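# Place the alphabet block into the toy box

## Task

Pick up the alphabet block and put it inside the child's toy box, leaving it there with nothing knocked off the table.

## Robot and tools

Robot: two UR7e arms, left_arm and right_arm, each carrying a Robotiq 140 mm two-finger gripper with a wrist camera. left_arm sits on the +y side of the scene and right_arm on the -y side. These names do not match left and right in the images. The fingers of left_arm can fold at a hinge, so grip with the outer quarter of its pads (near the tips). A grip nearer the palm may hold loosely, slip, or squeeze too hard. Tips pushed into a surface fold easily unless fully closed. right_arm's fingers are rigid.

Frames: the scene frame has its origin on the table top, midway between the arms, with +z up and +x out over the table. Each arm reports its hand pose, velocities and Hand target in its own base frame. Bases: left near (-0.043, +0.455, 0) and right near (-0.045, -0.498, 0), almost unrotated. Fixed cameras and the table use the scene frame. Every motion offset is taken along the current Hand target's own axes. The gripper's fingers point along its +z and open and close along its y. end_effector_position is the point between the closed pads; the fingertips reach about 33 mm past it.

Row layout, used by both execute_actions and move: 18 numbers, each in [-1, 1]. First come left_arm's dx, dy, dz, rx, ry, rz, then left gripper position, force_limit, speed. Then the same nine for right_arm. The six pose numbers are an offset, not a pose, measured from that arm's Hand target at the start of the action or move. 1.0 equals 0.6 m for dx/dy/dz and 180 degrees for rx/ry/rz, which together form one rotation vector. All zeros re-requests the current Hand target, which helps a gripper that settled short. Repeating an offset moves the hand further. The controller limits commanded orientation to 32 degrees from the measured one per step.

Gripper numbers are absolute settings, not offsets. position: +1 is fully open (140 mm), about -0.8 is where the pads meet, and -1 closes until blocked. force_limit: -1 is gentle (about 14 N), 0 about 40 N, +1 about 58 N; a faster close grips harder. speed: -1 about 30 mm/s, 0 about 140, +1 about 250. Both force_limit and speed start at +1. To leave a gripper unchanged, resend its last three numbers; a 0 counts as a command.

execute_actions(actions, cameras): actions is a list of actions. Each action is up to 15 rows at 1/30 s per row, and a short list repeats its last row. Every row in an action counts from the same start pose. An empty list returns state plus all camera images. cameras takes names, ["all"] or [].

move(target, speed, blend, stop_force, zero, blocking, cameras): a straight path to one row, or through a list of up to 15 rows. All rows count from the same Hand targets. speed is the top path speed in m/s (0.002 to 3.6, default 0.25); one value, or one per target. blend is a corner radius in m for lists; 0 means stop at each point. stop_force is in N (3 to 120) and ends an arm's path when it meets resistance; do not rely on it while turning the gripper. Omit it when lifting off something the gripper presses on. zero (default true) re-zeros the force reading before the move. blocking=false returns early and cannot be combined with stop_force. Paths do not avoid obstacles, and all arms end together; the longest allowed path is 10 s. Steer around an arm's own base, not past it. The result ends with a "move:" line such as done, off_target, moving, held or fault, plus any limits (paced = pose clipped, held = steps withheld).

wait(seconds 0-10, cameras) lets time pass. stop(cameras) brakes a running move. zoom_image(camera, region=[x0,y0,x1,y1]) crops the latest image of one camera, at most 504x504 px. Cameras (all 896x504): cam_head_left, cam_head_right, cam_high, cam_low, cam_left_wrist, cam_right_wrist. zero_wrist_force(arm) re-zeros left_arm or right_arm. read_manual(section) returns only licence text. finished_scene(scene=1) ends the episode for good.

Reading results: end_effector_position (m), end_effector_quat_wxyz, velocities, and Hand target (the last commanded pose, which next offsets start from). Tool commands shows gripper settings. object_status codes: 0 moving, 1 blocked while opening, 2 blocked while closing (a grip), 3 at the set position or pads met (the part may be missing). After closing with -1, look for 2. position_measured is in counts: 3 open, 75 ≈ 100 mm, 139 ≈ 60 mm, 200 ≈ 20 mm, 230 pads touching. To grip harder while at 2, raise force_limit and nudge position to -0.98. Wrist force/torque are in the gripper's axes. Joint torques include the arm's weight. "within noise" means the arm is still.

Avoid: letting anything leave the table; dropping the block from a height or releasing it while moving; fast impacts; targets pushed past a firm contact. A stiff arm faults at about 150 N or at joint torque limits (wrist joints 24.9 N m), and stops for 10 s. Avoid contact between the arms, which can end the scene, and long stretched-out holds that overheat motors (MOTOR HOT warns). Time counts, so keep motions direct and smooth.

Each tool is called after "Call:" as a command line: name --argument value for each argument, lists and objects as JSON in quotes; but a table of rows of numbers goes row by row, as --pt "numbers of a row", without its own name.

## Session

Call:
execute_actions --actions '[]'

Scene clock: 0.00 s.
left_arm: end_effector_position=(+0.8182, +0.0183, +0.3955) position_measured=3 object_status=3 end_effector_quat_wxyz=(+0.119, +0.682, -0.017, +0.722) | right_arm: end_effector_position=(+0.9577, +0.2951, +0.3781) position_measured=3 object_status=3 end_effector_quat_wxyz=(-0.437, +0.631, +0.125, +0.629)
Joint positions: left_arm=[-0.112 -1.049 1.762 -3.925 -1.647 2.998] | right_arm=[-0.079 -0.428 0.713 -3.697 -0.707 3.759]
Joint velocities: within noise
Joint torques (N m): no reading
Wrist force (N): no reading
Wrist torque (N m): no reading
Wrist force, peak (N): no reading
Hand target: left_arm +0.8182, +0.0183, +0.3955; +0.119, +0.682, -0.017, +0.722 | right_arm +0.9577, +0.2951, +0.3781; -0.437, +0.631, +0.125, +0.629
Tool commands: left_gripper/position=+1.0 left_gripper/force_limit=+1.0 left_gripper/speed=+1.0 right_gripper/position=+1.0 right_gripper/force_limit=+1.0 right_gripper/speed=+1.0

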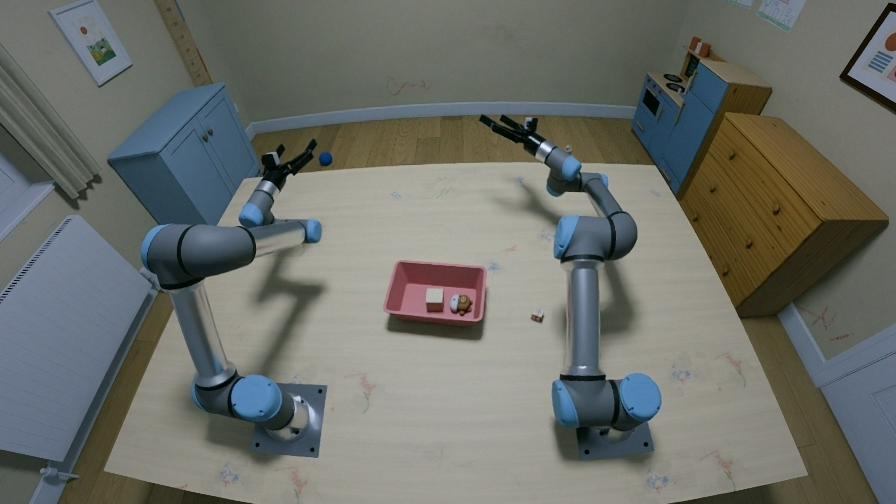

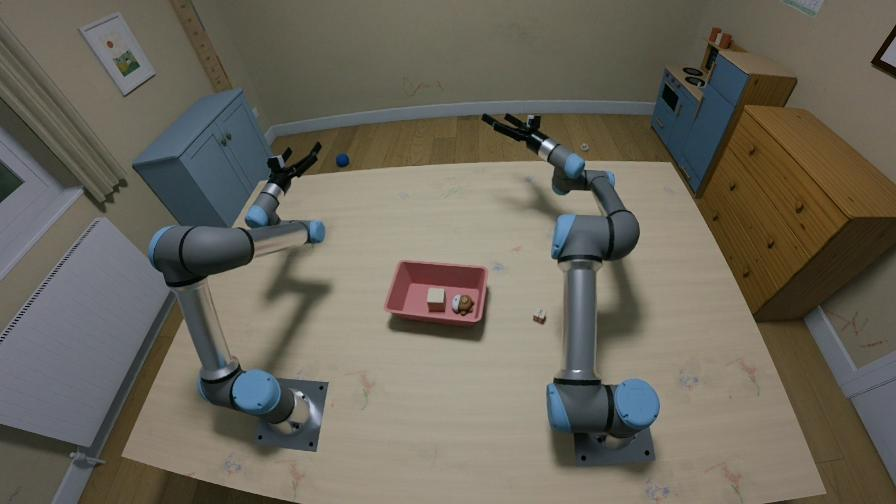

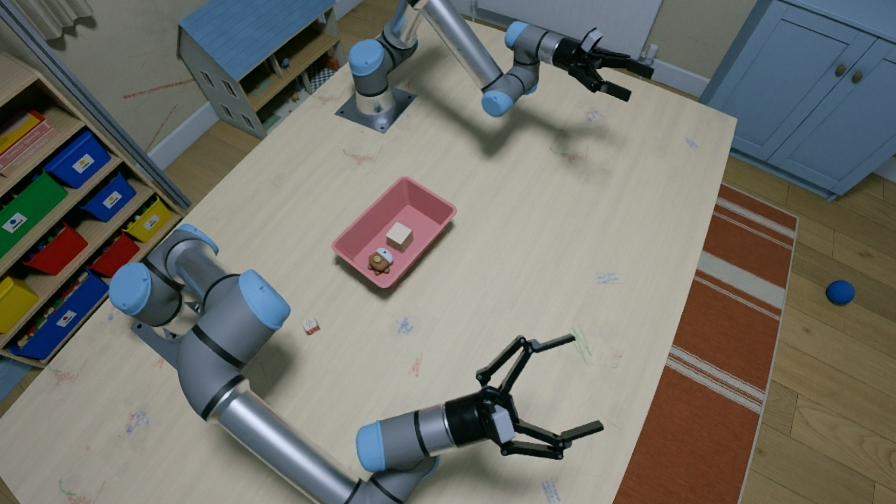

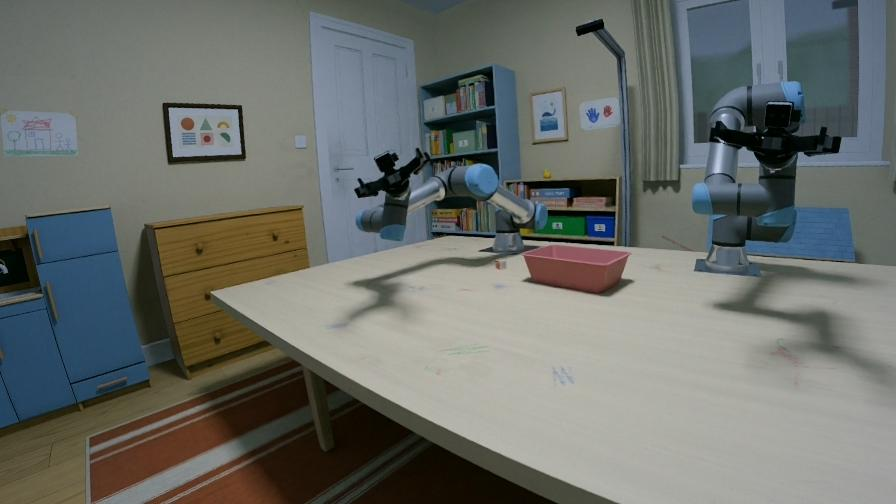

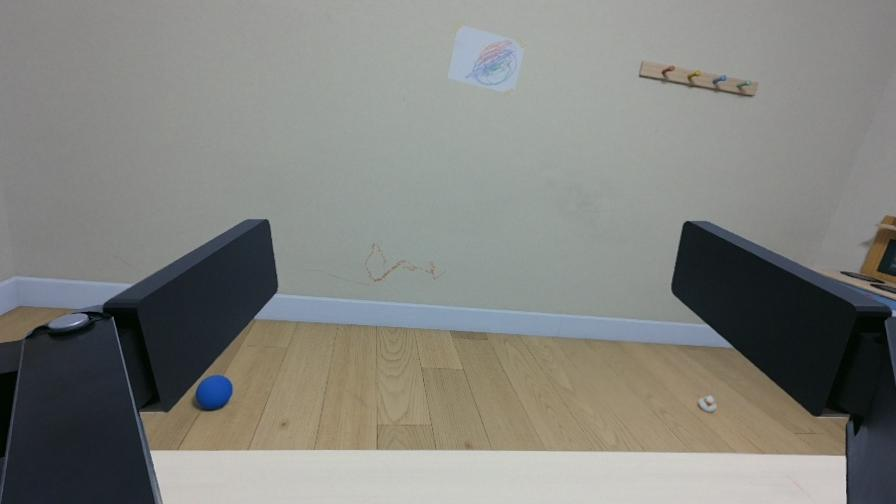

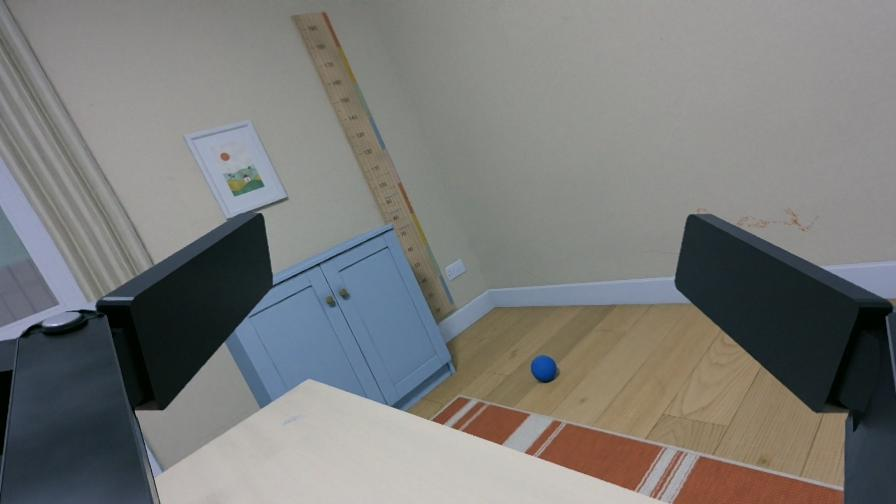

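Call:
zoom_image --camera "cam_high" --region '[270, 170, 490, 350]'

Call:
zoom_image --camera "cam_head_left" --region '[370, 240, 570, 350]'

Call:
zoom_image --camera "cam_high" --region '[290, 305, 330, 345]'

Scaled by 2.291.

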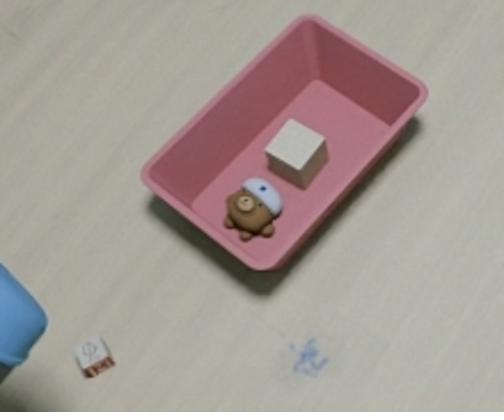

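Scaled by 2.520.

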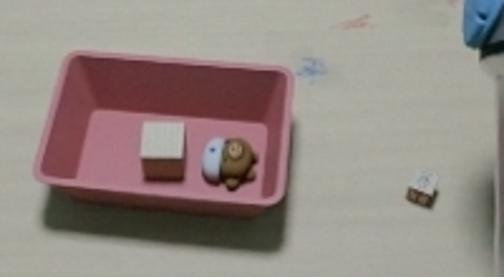

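Scaled by 12.600.

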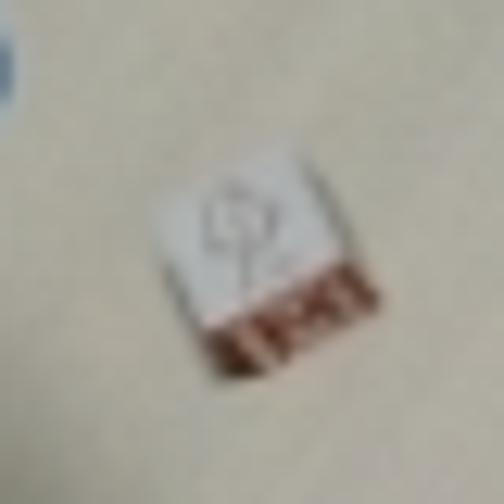

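Call:
move --target '[0,0,0,0,0,0,1,1,1,-0.3737,-0.51,-0.7353,-0.0371,-0.5626,-0.1606,1,1,1]' --speed 0.4 --cameras '["cam_right_wrist","cam_high","cam_head_left"]'

Scene clock: 33.93 s.
left_arm: end_effector_position=(+0.8182, +0.0183, +0.3955) position_measured=3 object_status=3 end_effector_quat_wxyz=(+0.119, +0.682, -0.017, +0.722) | right_arm: end_effector_position=(+0.3996, +0.2503, +0.2197) position_measured=3 object_status=3 end_effector_quat_wxyz=(+0.000, +0.857, +0.515, +0.000)
Joint positions: left_arm=[-0.112 -1.049 1.762 -3.925 -1.647 2.998] | right_arm=[0.273 -1.656 1.797 -1.713 -1.571 2.332]
Joint torques (N m): left_arm=[0 -43.91 -21.07 -2 -0.39 -0.11] | right_arm=[-2.23 -14.79 -34.16 -3.72 -0.49 -1.01]
Wrist force (N): left_arm=[0.3 0.2 0.2] | right_arm=[0.3 -2.2 3.8]
Wrist torque (N m): left_arm=[0.04 -0.07 0.00] | right_arm=[-0.47 -0.50 -0.09]
Wrist force, peak (N): left_arm=[-0.2 0.5 -0.4] | right_arm=[-0.1 -4.4 4.6]
Hand target: left_arm +0.8182, +0.0183, +0.3955; +0.119, +0.682, -0.017, +0.722 | right_arm +0.3996, +0.2502, +0.2197; +0.000, +0.857, +0.515, +0.000
Off the commanded pose: left_arm 0.000 m, 0 deg | right_arm 0.000 m, 0 deg.
move: done
Images, in order (width x height): cam_head_left 896x504, cam_high 896x504, cam_right_wrist 896x504.

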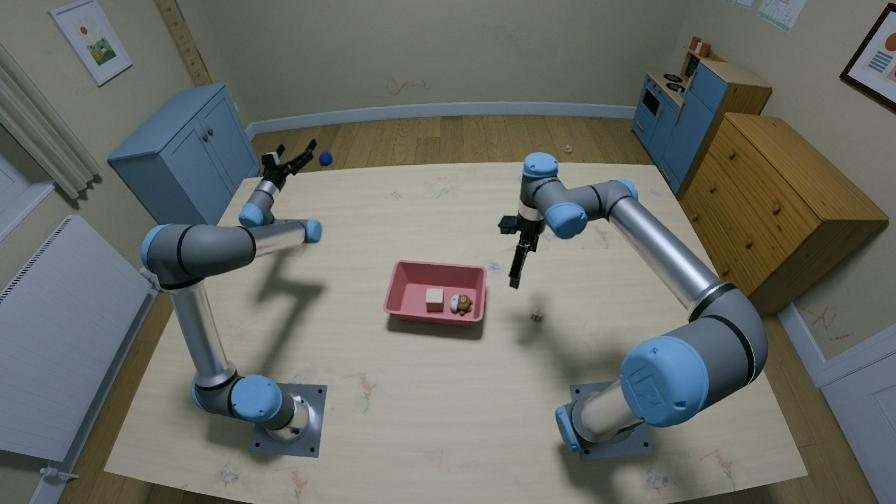

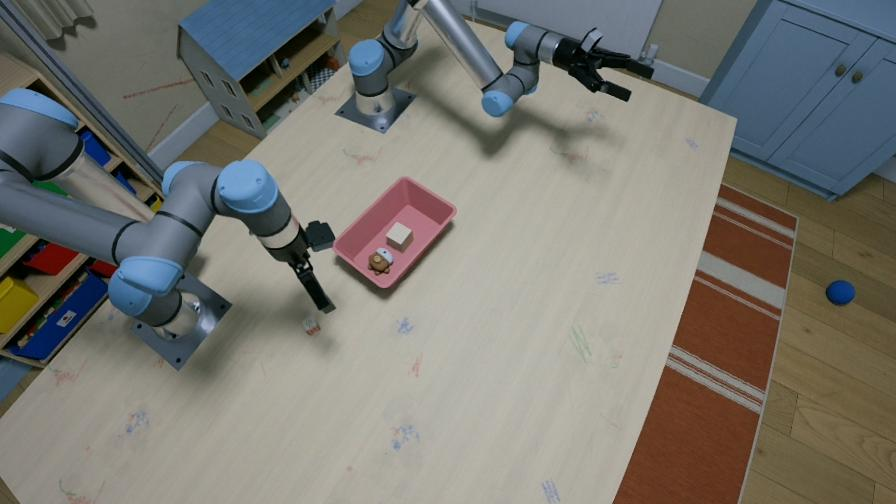

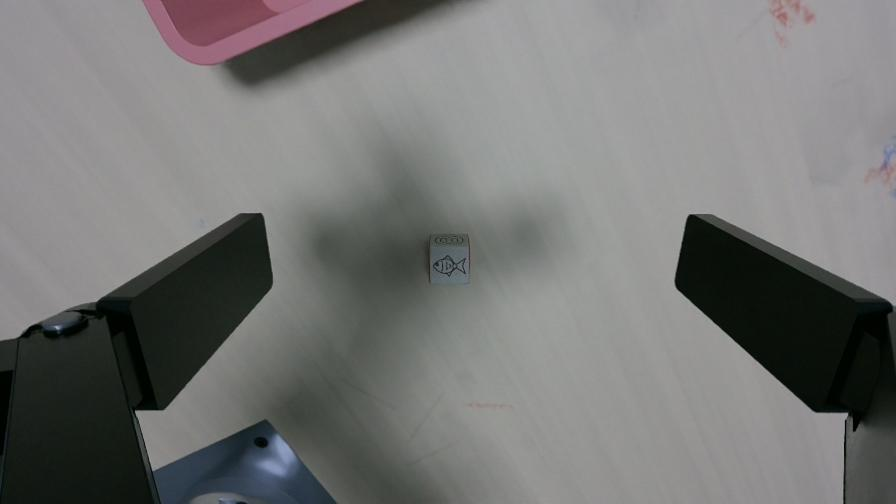

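Call:
zoom_image --camera "cam_right_wrist" --region '[400, 210, 500, 310]'

Scaled by 5.040.

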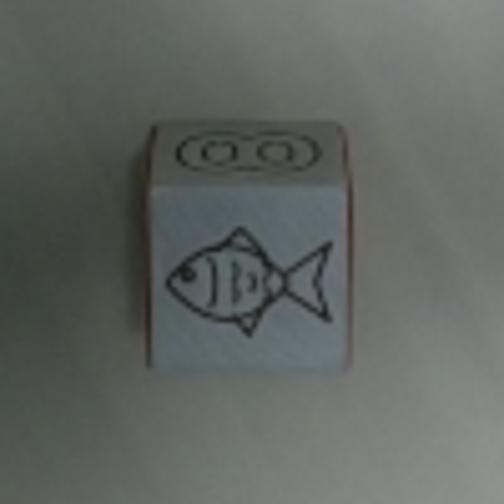

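Call:
move --target '[0,0,0,0,0,0,1,1,1,-0.1262,-0.0125,0.2162,0,0,0,-0.08,-1,0]' --speed 0.3 --cameras '["cam_right_wrist"]'

Scene clock: 45.00 s.
left_arm: end_effector_position=(+0.8182, +0.0183, +0.3955) position_measured=3 object_status=3 end_effector_quat_wxyz=(+0.119, +0.682, -0.017, +0.722) | right_arm: end_effector_position=(+0.3576, +0.1868, +0.0900) position_measured=139 object_status=3 end_effector_quat_wxyz=(+0.000, +0.857, +0.515, +0.000)
Joint positions: left_arm=[-0.112 -1.049 1.762 -3.925 -1.647 2.998] | right_arm=[0.145 -1.729 2.209 -2.052 -1.571 2.204]
Joint torques (N m): left_arm=[0.12 -43.68 -20.01 -2.25 -0.23 0.06] | right_arm=[15.2 -8.99 -16.51 -4.49 0.46 0.69]
Wrist force (N): left_arm=[-0.1 0.2 0.0] | right_arm=[0.1 -2.7 4.2]
Wrist torque (N m): left_arm=[0.04 0.01 0.00] | right_arm=[-0.62 -0.48 -0.22]
Wrist force, peak (N): left_arm=[-0.4 0.0 -0.4] | right_arm=[-2.4 -3.2 7.1]
Hand target: left_arm +0.8182, +0.0183, +0.3955; +0.119, +0.682, -0.017, +0.722 | right_arm +0.3576, +0.1868, +0.0900; +0.000, +0.857, +0.515, +0.000
Off the commanded pose: left_arm 0.000 m, 0 deg | right_arm 0.000 m, 0 deg.
move: done
Images, in order (width x height): cam_right_wrist 896x504.

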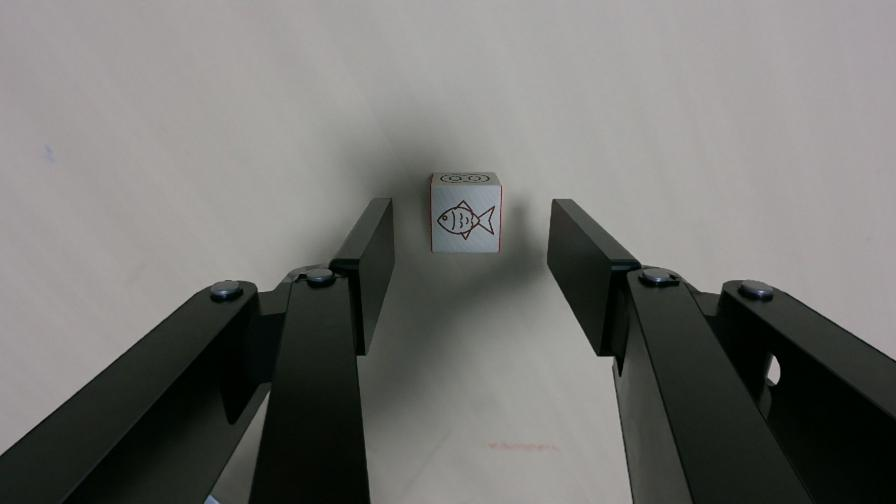

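Call:
move --target '[0,0,0,0,0,0,1,1,1,-0.0027,-0.0012,0.0783,0,0,0,-0.08,-1,0]' --speed 0.1 --stop_force 8

Call:
execute_actions --actions '[[[0,0,0,0,0,0,1,1,1,0,0,0,0,0,0,-1,-1,-1]],[[0,0,0,0,0,0,1,1,1,0,0,0,0,0,0,-1,-1,-1]],[[0,0,0,0,0,0,1,1,1,0,0,0,0,0,0,-1,-1,-1]]]' --cameras '["cam_right_wrist"]'

Scene clock: 52.20 s.
left_arm: end_effector_position=(+0.8182, +0.0183, +0.3955) position_measured=3 object_status=3 end_effector_quat_wxyz=(+0.119, +0.682, -0.017, +0.722) | right_arm: end_effector_position=(+0.3562, +0.1857, +0.0430) position_measured=139 object_status=3 end_effector_quat_wxyz=(+0.000, +0.857, +0.515, +0.000)
Joint positions: left_arm=[-0.112 -1.049 1.762 -3.925 -1.647 2.998] | right_arm=[0.143 -1.659 2.291 -2.204 -1.571 2.202]
Joint torques (N m): left_arm=[-0.03 -44.49 -20.19 -2.24 -0.33 -0.07] | right_arm=[1.53 -23.2 -26.9 -5.25 -1.42 1.48]
Wrist force (N): left_arm=[0.0 0.0 -0.3] | right_arm=[-0.2 -2.8 4.2]
Wrist torque (N m): left_arm=[0.02 -0.02 0.00] | right_arm=[-0.64 -0.41 -0.11]
Wrist force, peak (N): left_arm=[-0.4 0.5 0.2] | right_arm=[0.0 -2.8 5.8]
Hand target: left_arm +0.8182, +0.0183, +0.3955; +0.119, +0.682, -0.017, +0.722 | right_arm +0.3562, +0.1857, +0.0430; +0.000, +0.857, +0.515, +0.000
Off the commanded pose: left_arm 0.000 m, 0 deg | right_arm 0.000 m, 0 deg.
move: done

Scene clock: 53.90 s.
left_arm: end_effector_position=(+0.8182, +0.0183, +0.3955) position_measured=3 object_status=3 end_effector_quat_wxyz=(+0.119, +0.682, -0.017, +0.722) | right_arm: end_effector_position=(+0.3562, +0.1857, +0.0430) position_measured=183 object_status=2 end_effector_quat_wxyz=(+0.000, +0.857, +0.515, +0.000)
Joint positions: left_arm=[-0.112 -1.049 1.762 -3.925 -1.647 2.998] | right_arm=[0.143 -1.659 2.291 -2.204 -1.571 2.202]
Joint torques (N m): left_arm=[-1 -43.73 -20.53 -2.21 -0.28 0.03] | right_arm=[9.43 -23.29 -23.27 -4.92 -0.91 1.56]
Wrist force (N): left_arm=[-0.1 0.3 0.1] | right_arm=[-0.7 -3.4 0.0]
Wrist torque (N m): left_arm=[0.05 0.02 0.01] | right_arm=[-0.56 -0.43 -0.11]
Wrist force, peak (N): left_arm=[-0.5 0.2 0.3] | right_arm=[0.0 -2.8 4.3]
Hand target: left_arm +0.8182, +0.0183, +0.3955; +0.119, +0.682, -0.017, +0.722 | right_arm +0.3562, +0.1857, +0.0430; +0.000, +0.857, +0.515, +0.000
Off the commanded pose: left_arm 0.000 m, 0 deg | right_arm 0.000 m, 0 deg.
Images, in order (width x height): cam_right_wrist 896x504.

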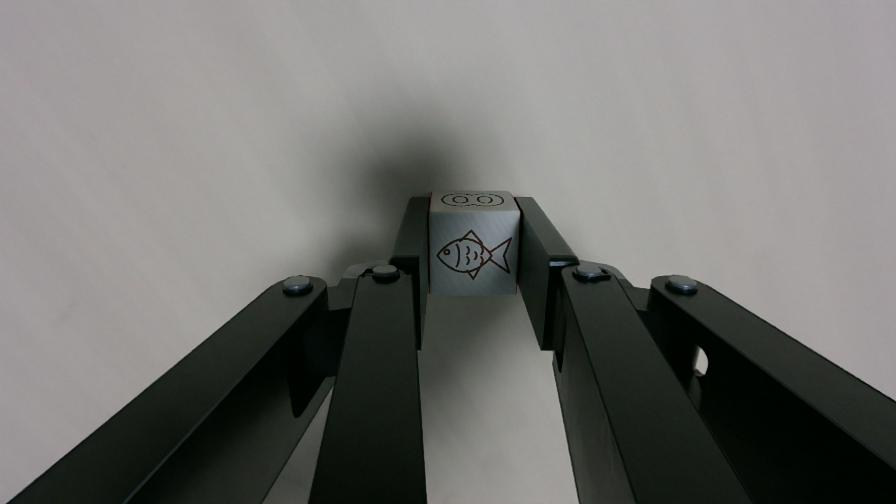

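Call:
move --pt "0 0 0 0 0 0 1 1 1 0 0 -0.2 0 0 0 -1 -1 -1" --pt "0 0 0 0 0 0 1 1 1 0.6892 -0.2738 -0.3283 0 0 0 -1 -1 -1" --speed '[0.2,0.35]' --blend '[0.05,0]' --cameras '["cam_right_wrist","cam_high","cam_head_left"]'

Scene clock: 69.80 s.
left_arm: end_effector_position=(+0.8182, +0.0183, +0.3955) position_measured=3 object_status=3 end_effector_quat_wxyz=(+0.119, +0.682, -0.017, +0.722) | right_arm: end_effector_position=(+0.4049, +0.6280, +0.2399) position_measured=183 object_status=2 end_effector_quat_wxyz=(+0.000, +0.857, +0.515, +0.000)
Joint positions: left_arm=[-0.112 -1.049 1.762 -3.925 -1.647 2.998] | right_arm=[0.819 -0.955 0.849 -1.465 -1.572 2.878]
Joint torques (N m): left_arm=[-0.5 -44.56 -20.87 -1.99 -0.55 -0.08] | right_arm=[-12.65 -48.1 -33.17 -4.15 0.7 -0.49]
Wrist force (N): left_arm=[-0.3 -0.1 -0.1] | right_arm=[0.3 -2.8 4.2]
Wrist torque (N m): left_arm=[-0.02 0.07 0.00] | right_arm=[-0.63 -0.55 -0.09]
Wrist force, peak (N): left_arm=[-0.3 0.5 -0.4] | right_arm=[-0.2 -2.6 7.3]
Hand target: left_arm +0.8182, +0.0183, +0.3955; +0.119, +0.682, -0.017, +0.722 | right_arm +0.4050, +0.6280, +0.2399; +0.000, +0.857, +0.515, +0.000
Off the commanded pose: left_arm 0.000 m, 0 deg | right_arm 0.000 m, 0 deg.
move: done
Images, in order (width x height): cam_head_left 896x504, cam_high 896x504, cam_right_wrist 896x504.

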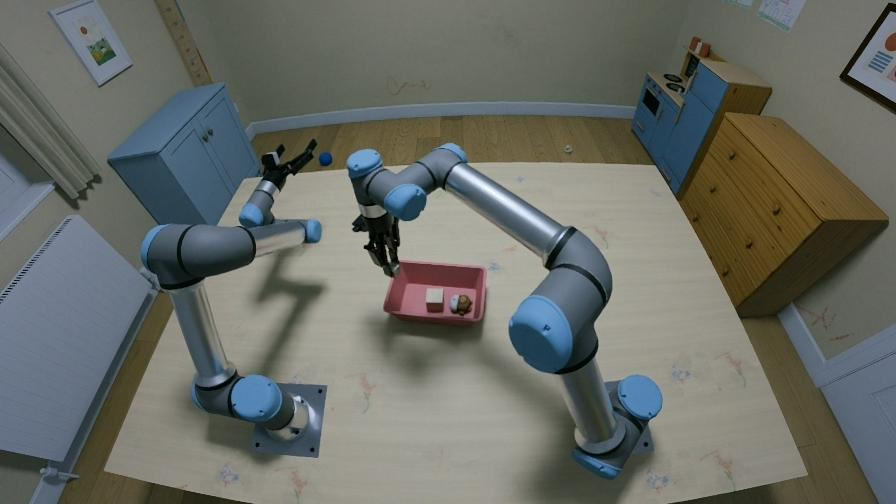

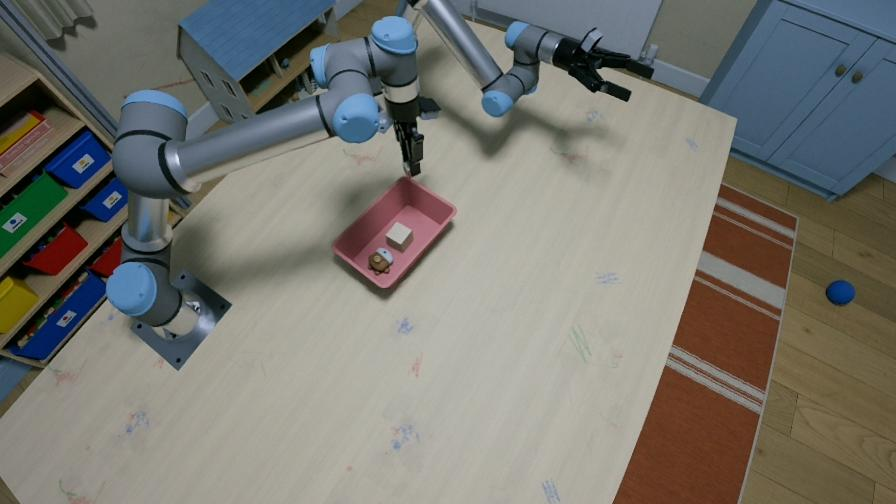

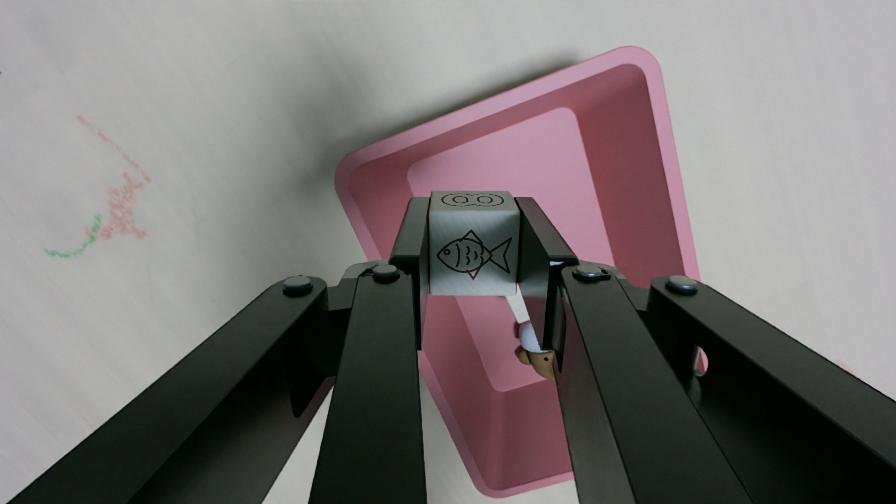

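Call:
move --pt "0 0 0 0 0 0 1 1 1 -0.0333 0.0633 0.1 0 0 -0.1055 -1 -1 -1" --pt "0 0 0 0 0 0 1 1 1 -0.0333 0.0633 0.27 0 0 -0.1055 -1 -1 -1" --speed '[0.25,0.2]' --blend '[0.02,0]' --cameras '["cam_right_wrist","cam_head_left","cam_high"]'

Scene clock: 86.17 s.
left_arm: end_effector_position=(+0.8182, +0.0183, +0.3955) position_measured=3 object_status=3 end_effector_quat_wxyz=(+0.119, +0.682, -0.017, +0.722) | right_arm: end_effector_position=(+0.4293, +0.5925, +0.0780) position_measured=183 object_status=2 end_effector_quat_wxyz=(+0.000, +0.760, +0.649, +0.000)
Joint positions: left_arm=[-0.112 -1.049 1.762 -3.925 -1.647 2.998] | right_arm=[0.761 -0.953 1.263 -1.882 -1.572 2.489]
Joint torques (N m): left_arm=[1.35 -44.97 -20.13 -2.38 -0.48 -0.15] | right_arm=[14.75 -56.7 -24.77 -3.61 2.33 -1.67]
Wrist force (N): left_arm=[0.3 -0.2 -0.1] | right_arm=[0.4 -2.5 4.4]
Wrist torque (N m): left_arm=[-0.03 -0.06 0.00] | right_arm=[-0.54 -0.57 -0.19]
Wrist force, peak (N): left_arm=[-0.4 0.2 -0.5] | right_arm=[0.2 -2.7 7.2]
Hand target: left_arm +0.8182, +0.0183, +0.3955; +0.119, +0.682, -0.017, +0.722 | right_arm +0.4293, +0.5925, +0.0779; +0.000, +0.760, +0.649, +0.000
Off the commanded pose: left_arm 0.000 m, 0 deg | right_arm 0.000 m, 0 deg.
move: done
Images, in order (width x height): cam_head_left 896x504, cam_high 896x504, cam_right_wrist 896x504.

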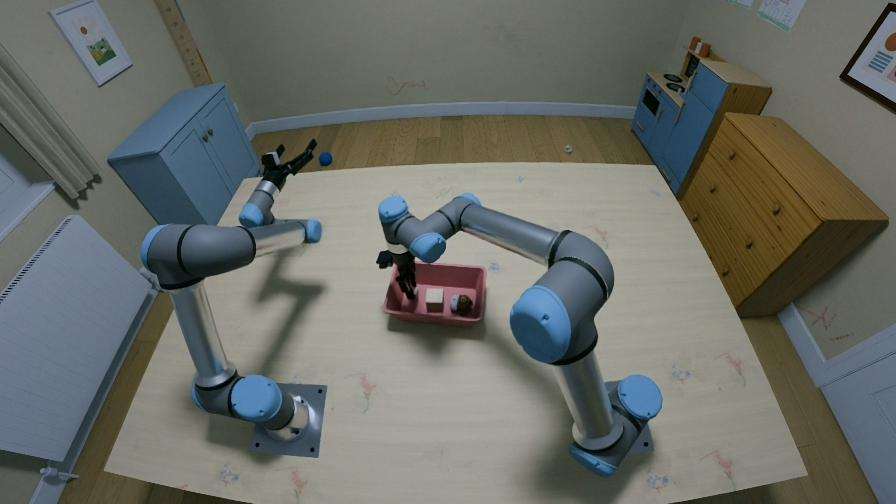

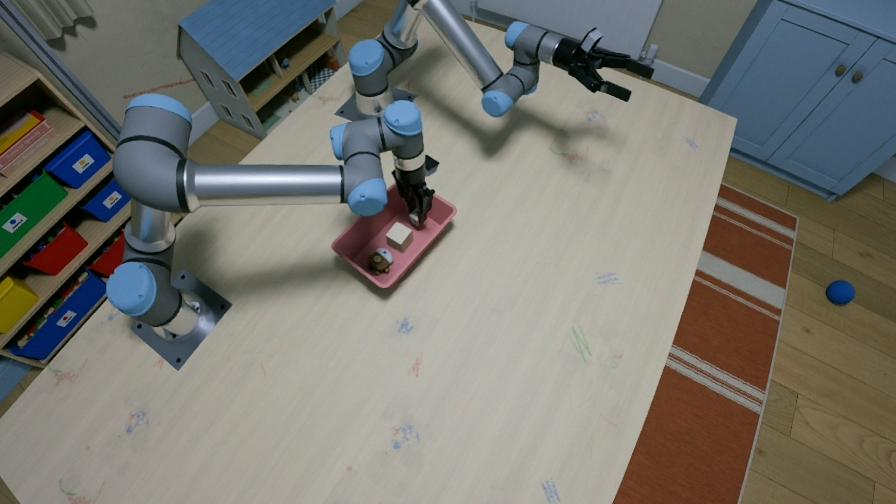

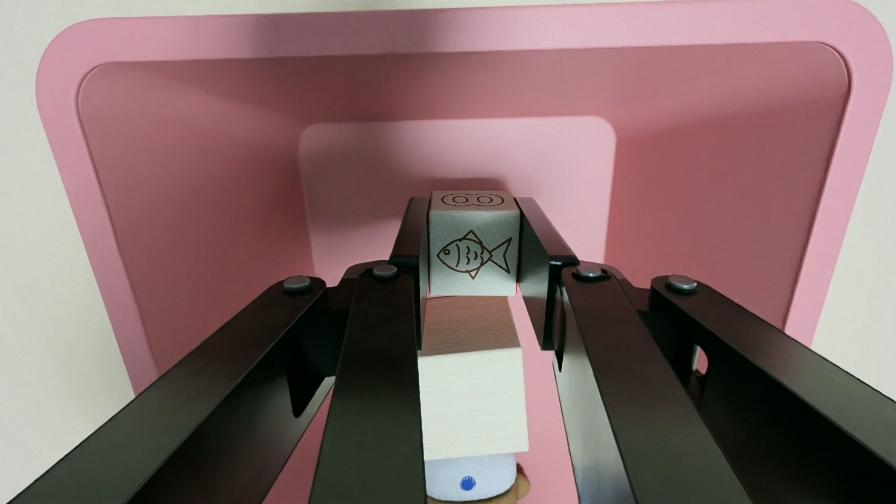

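Call:
move --target '[0,0,0,0,0,0,1,1,1,0,0,0.063,0,0,0,-1,-1,-1]' --speed 0.03 --stop_force 4 --cameras '["cam_right_wrist"]'

Scene clock: 91.43 s.
left_arm: end_effector_position=(+0.8182, +0.0183, +0.3955) position_measured=3 object_status=3 end_effector_quat_wxyz=(+0.119, +0.682, -0.017, +0.722) | right_arm: end_effector_position=(+0.4293, +0.5925, +0.0466) position_measured=183 object_status=2 end_effector_quat_wxyz=(+0.000, +0.760, +0.649, +0.000)
Joint positions: left_arm=[-0.112 -1.049 1.762 -3.925 -1.647 2.998] | right_arm=[0.761 -0.927 1.305 -1.949 -1.572 2.489]
Joint torques (N m): left_arm=[-0.98 -46.17 -22.33 -2.2 -0.5 0.34] | right_arm=[9.91 -62.63 -32.91 -5.38 0.47 -1.46]
Wrist force (N): left_arm=[0.1 0.1 -0.1] | right_arm=[0.2 -2.5 4.3]
Wrist torque (N m): left_arm=[0.02 -0.02 0.00] | right_arm=[-0.56 -0.53 -0.18]
Wrist force, peak (N): left_arm=[-0.5 0.6 -0.2] | right_arm=[-0.6 -3.1 -12.2]
Hand target: left_arm +0.8182, +0.0183, +0.3955; +0.119, +0.682, -0.017, +0.722 | right_arm +0.4293, +0.5925, +0.0466; +0.000, +0.760, +0.649, +0.000 (not the last commanded pose)
Off the commanded pose: left_arm 0.000 m, 0 deg | right_arm 0.006 m, 0 deg.
move: contact (right_arm)
Images, in order (width x height): cam_right_wrist 896x504.

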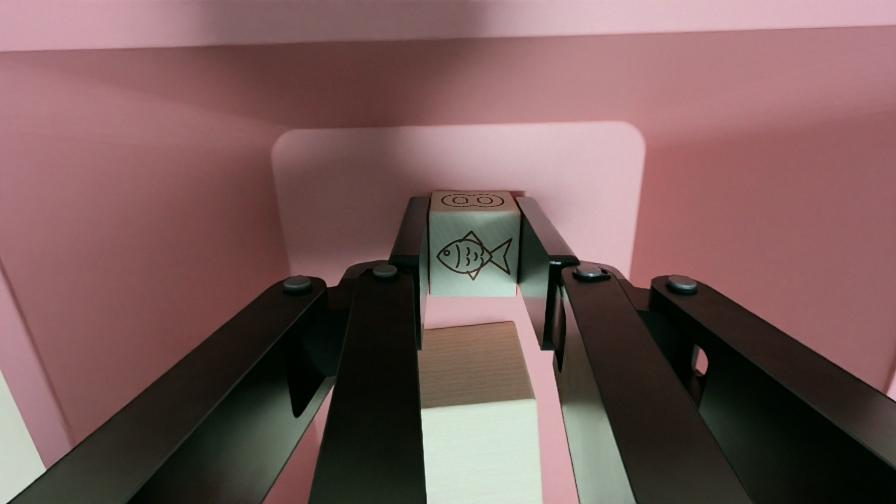

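Call:
execute_actions --actions '[[[0,0,0,0,0,0,1,1,1,0,0,0,0,0,0,-0.1,-1,-1]],[[0,0,0,0,0,0,1,1,1,0,0,0,0,0,0,-0.1,-1,-1]]]' --cameras '["cam_right_wrist"]'

Scene clock: 94.33 s.
left_arm: end_effector_position=(+0.8182, +0.0183, +0.3955) position_measured=3 object_status=3 end_effector_quat_wxyz=(+0.119, +0.682, -0.017, +0.722) | right_arm: end_effector_position=(+0.4293, +0.5925, +0.0466) position_measured=141 object_status=3 end_effector_quat_wxyz=(+0.000, +0.760, +0.649, +0.000)
Joint positions: left_arm=[-0.112 -1.049 1.762 -3.925 -1.647 2.998] | right_arm=[0.761 -0.927 1.305 -1.949 -1.572 2.489]
Joint torques (N m): left_arm=[-0.61 -43.57 -19.56 -2.52 -0.75 0.21] | right_arm=[9.47 -62.01 -33 -5.34 0.43 -0.94]
Wrist force (N): left_arm=[-0.3 0.3 -0.1] | right_arm=[0.1 -2.5 4.1]
Wrist torque (N m): left_arm=[0.06 0.05 0.00] | right_arm=[-0.56 -0.50 -0.18]
Wrist force, peak (N): left_arm=[-0.2 0.2 -0.6] | right_arm=[0.2 -2.9 4.5]
Hand target: left_arm +0.8182, +0.0183, +0.3955; +0.119, +0.682, -0.017, +0.722 | right_arm +0.4293, +0.5925, +0.0466; +0.000, +0.760, +0.649, +0.000
Off the commanded pose: left_arm 0.000 m, 0 deg | right_arm 0.000 m, 0 deg.
Images, in order (width x height): cam_right_wrist 896x504.

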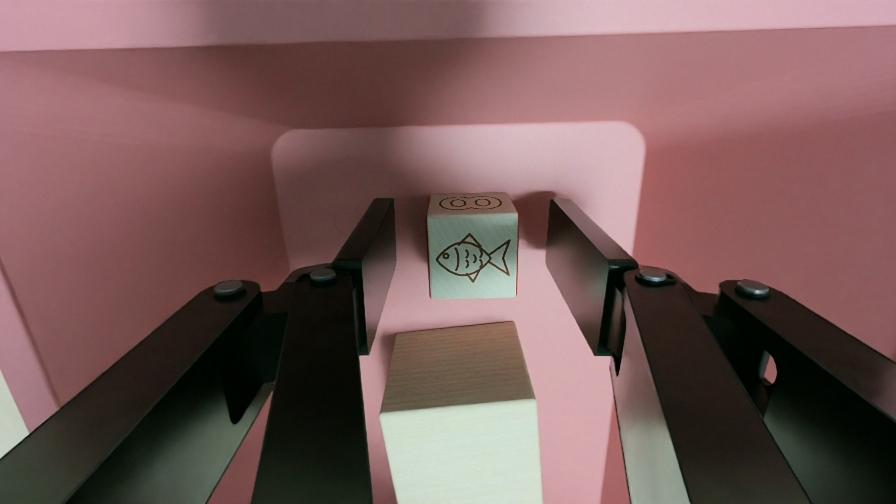

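Call:
move --target '[0,0,0,0,0,0,1,1,1,0,0,-0.25,0,0,0,-0.1,-1,-1]' --speed 0.25 --cameras '["cam_right_wrist","cam_high"]'

Scene clock: 96.93 s.
left_arm: end_effector_position=(+0.8182, +0.0183, +0.3955) position_measured=3 object_status=3 end_effector_quat_wxyz=(+0.119, +0.682, -0.017, +0.722) | right_arm: end_effector_position=(+0.4292, +0.5926, +0.1964) position_measured=141 object_status=3 end_effector_quat_wxyz=(+0.000, +0.760, +0.649, +0.000)
Joint positions: left_arm=[-0.112 -1.049 1.762 -3.925 -1.647 2.998] | right_arm=[0.761 -1.005 1.041 -1.607 -1.572 2.489]
Joint torques (N m): left_arm=[0.84 -44.63 -21.14 -2.24 -0.81 -0.06] | right_arm=[15.53 -60.3 -30.39 -2.62 -2.05 1.79]
Wrist force (N): left_arm=[0.0 0.0 -0.1] | right_arm=[0.3 -2.7 4.3]
Wrist torque (N m): left_arm=[0.00 0.00 0.00] | right_arm=[-0.59 -0.55 -0.18]
Wrist force, peak (N): left_arm=[-0.3 0.4 0.3] | right_arm=[0.2 -2.7 7.2]
Hand target: left_arm +0.8182, +0.0183, +0.3955; +0.119, +0.682, -0.017, +0.722 | right_arm +0.4292, +0.5925, +0.1966; +0.000, +0.760, +0.649, +0.000
Off the commanded pose: left_arm 0.000 m, 0 deg | right_arm 0.000 m, 0 deg.
move: done
Images, in order (width x height): cam_high 896x504, cam_right_wrist 896x504.

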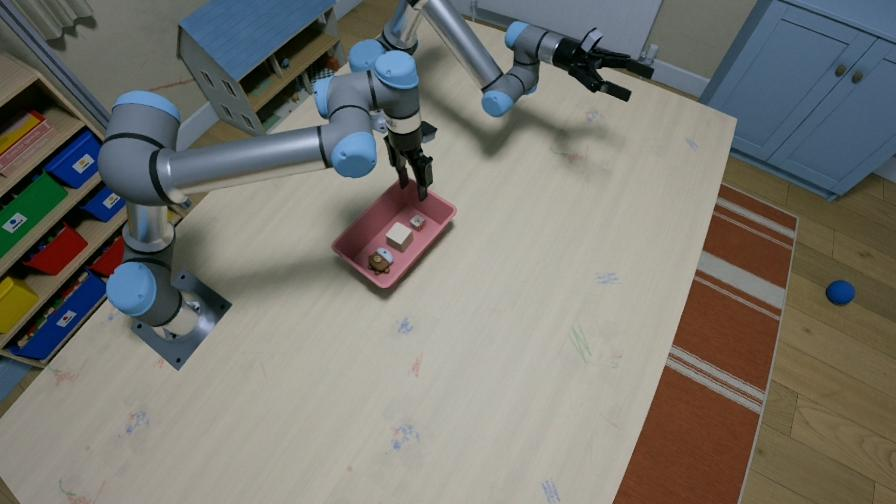

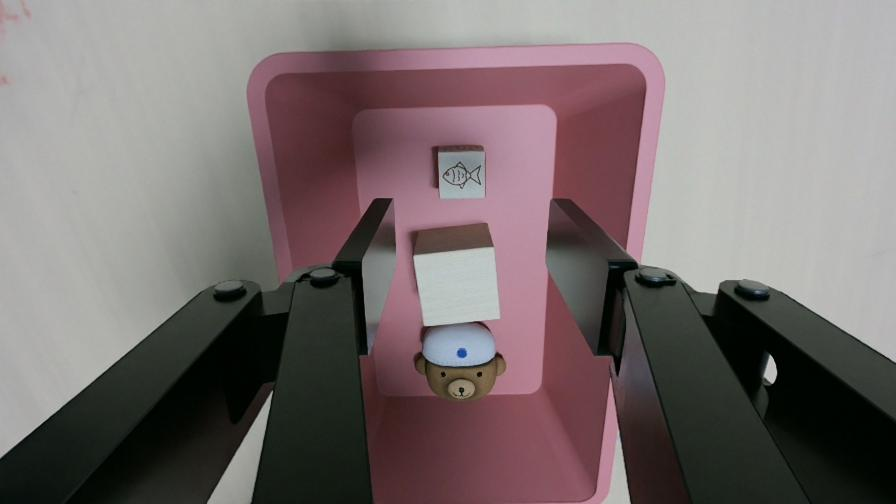

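Call:
finished_scene

The scene is finished: the task was done.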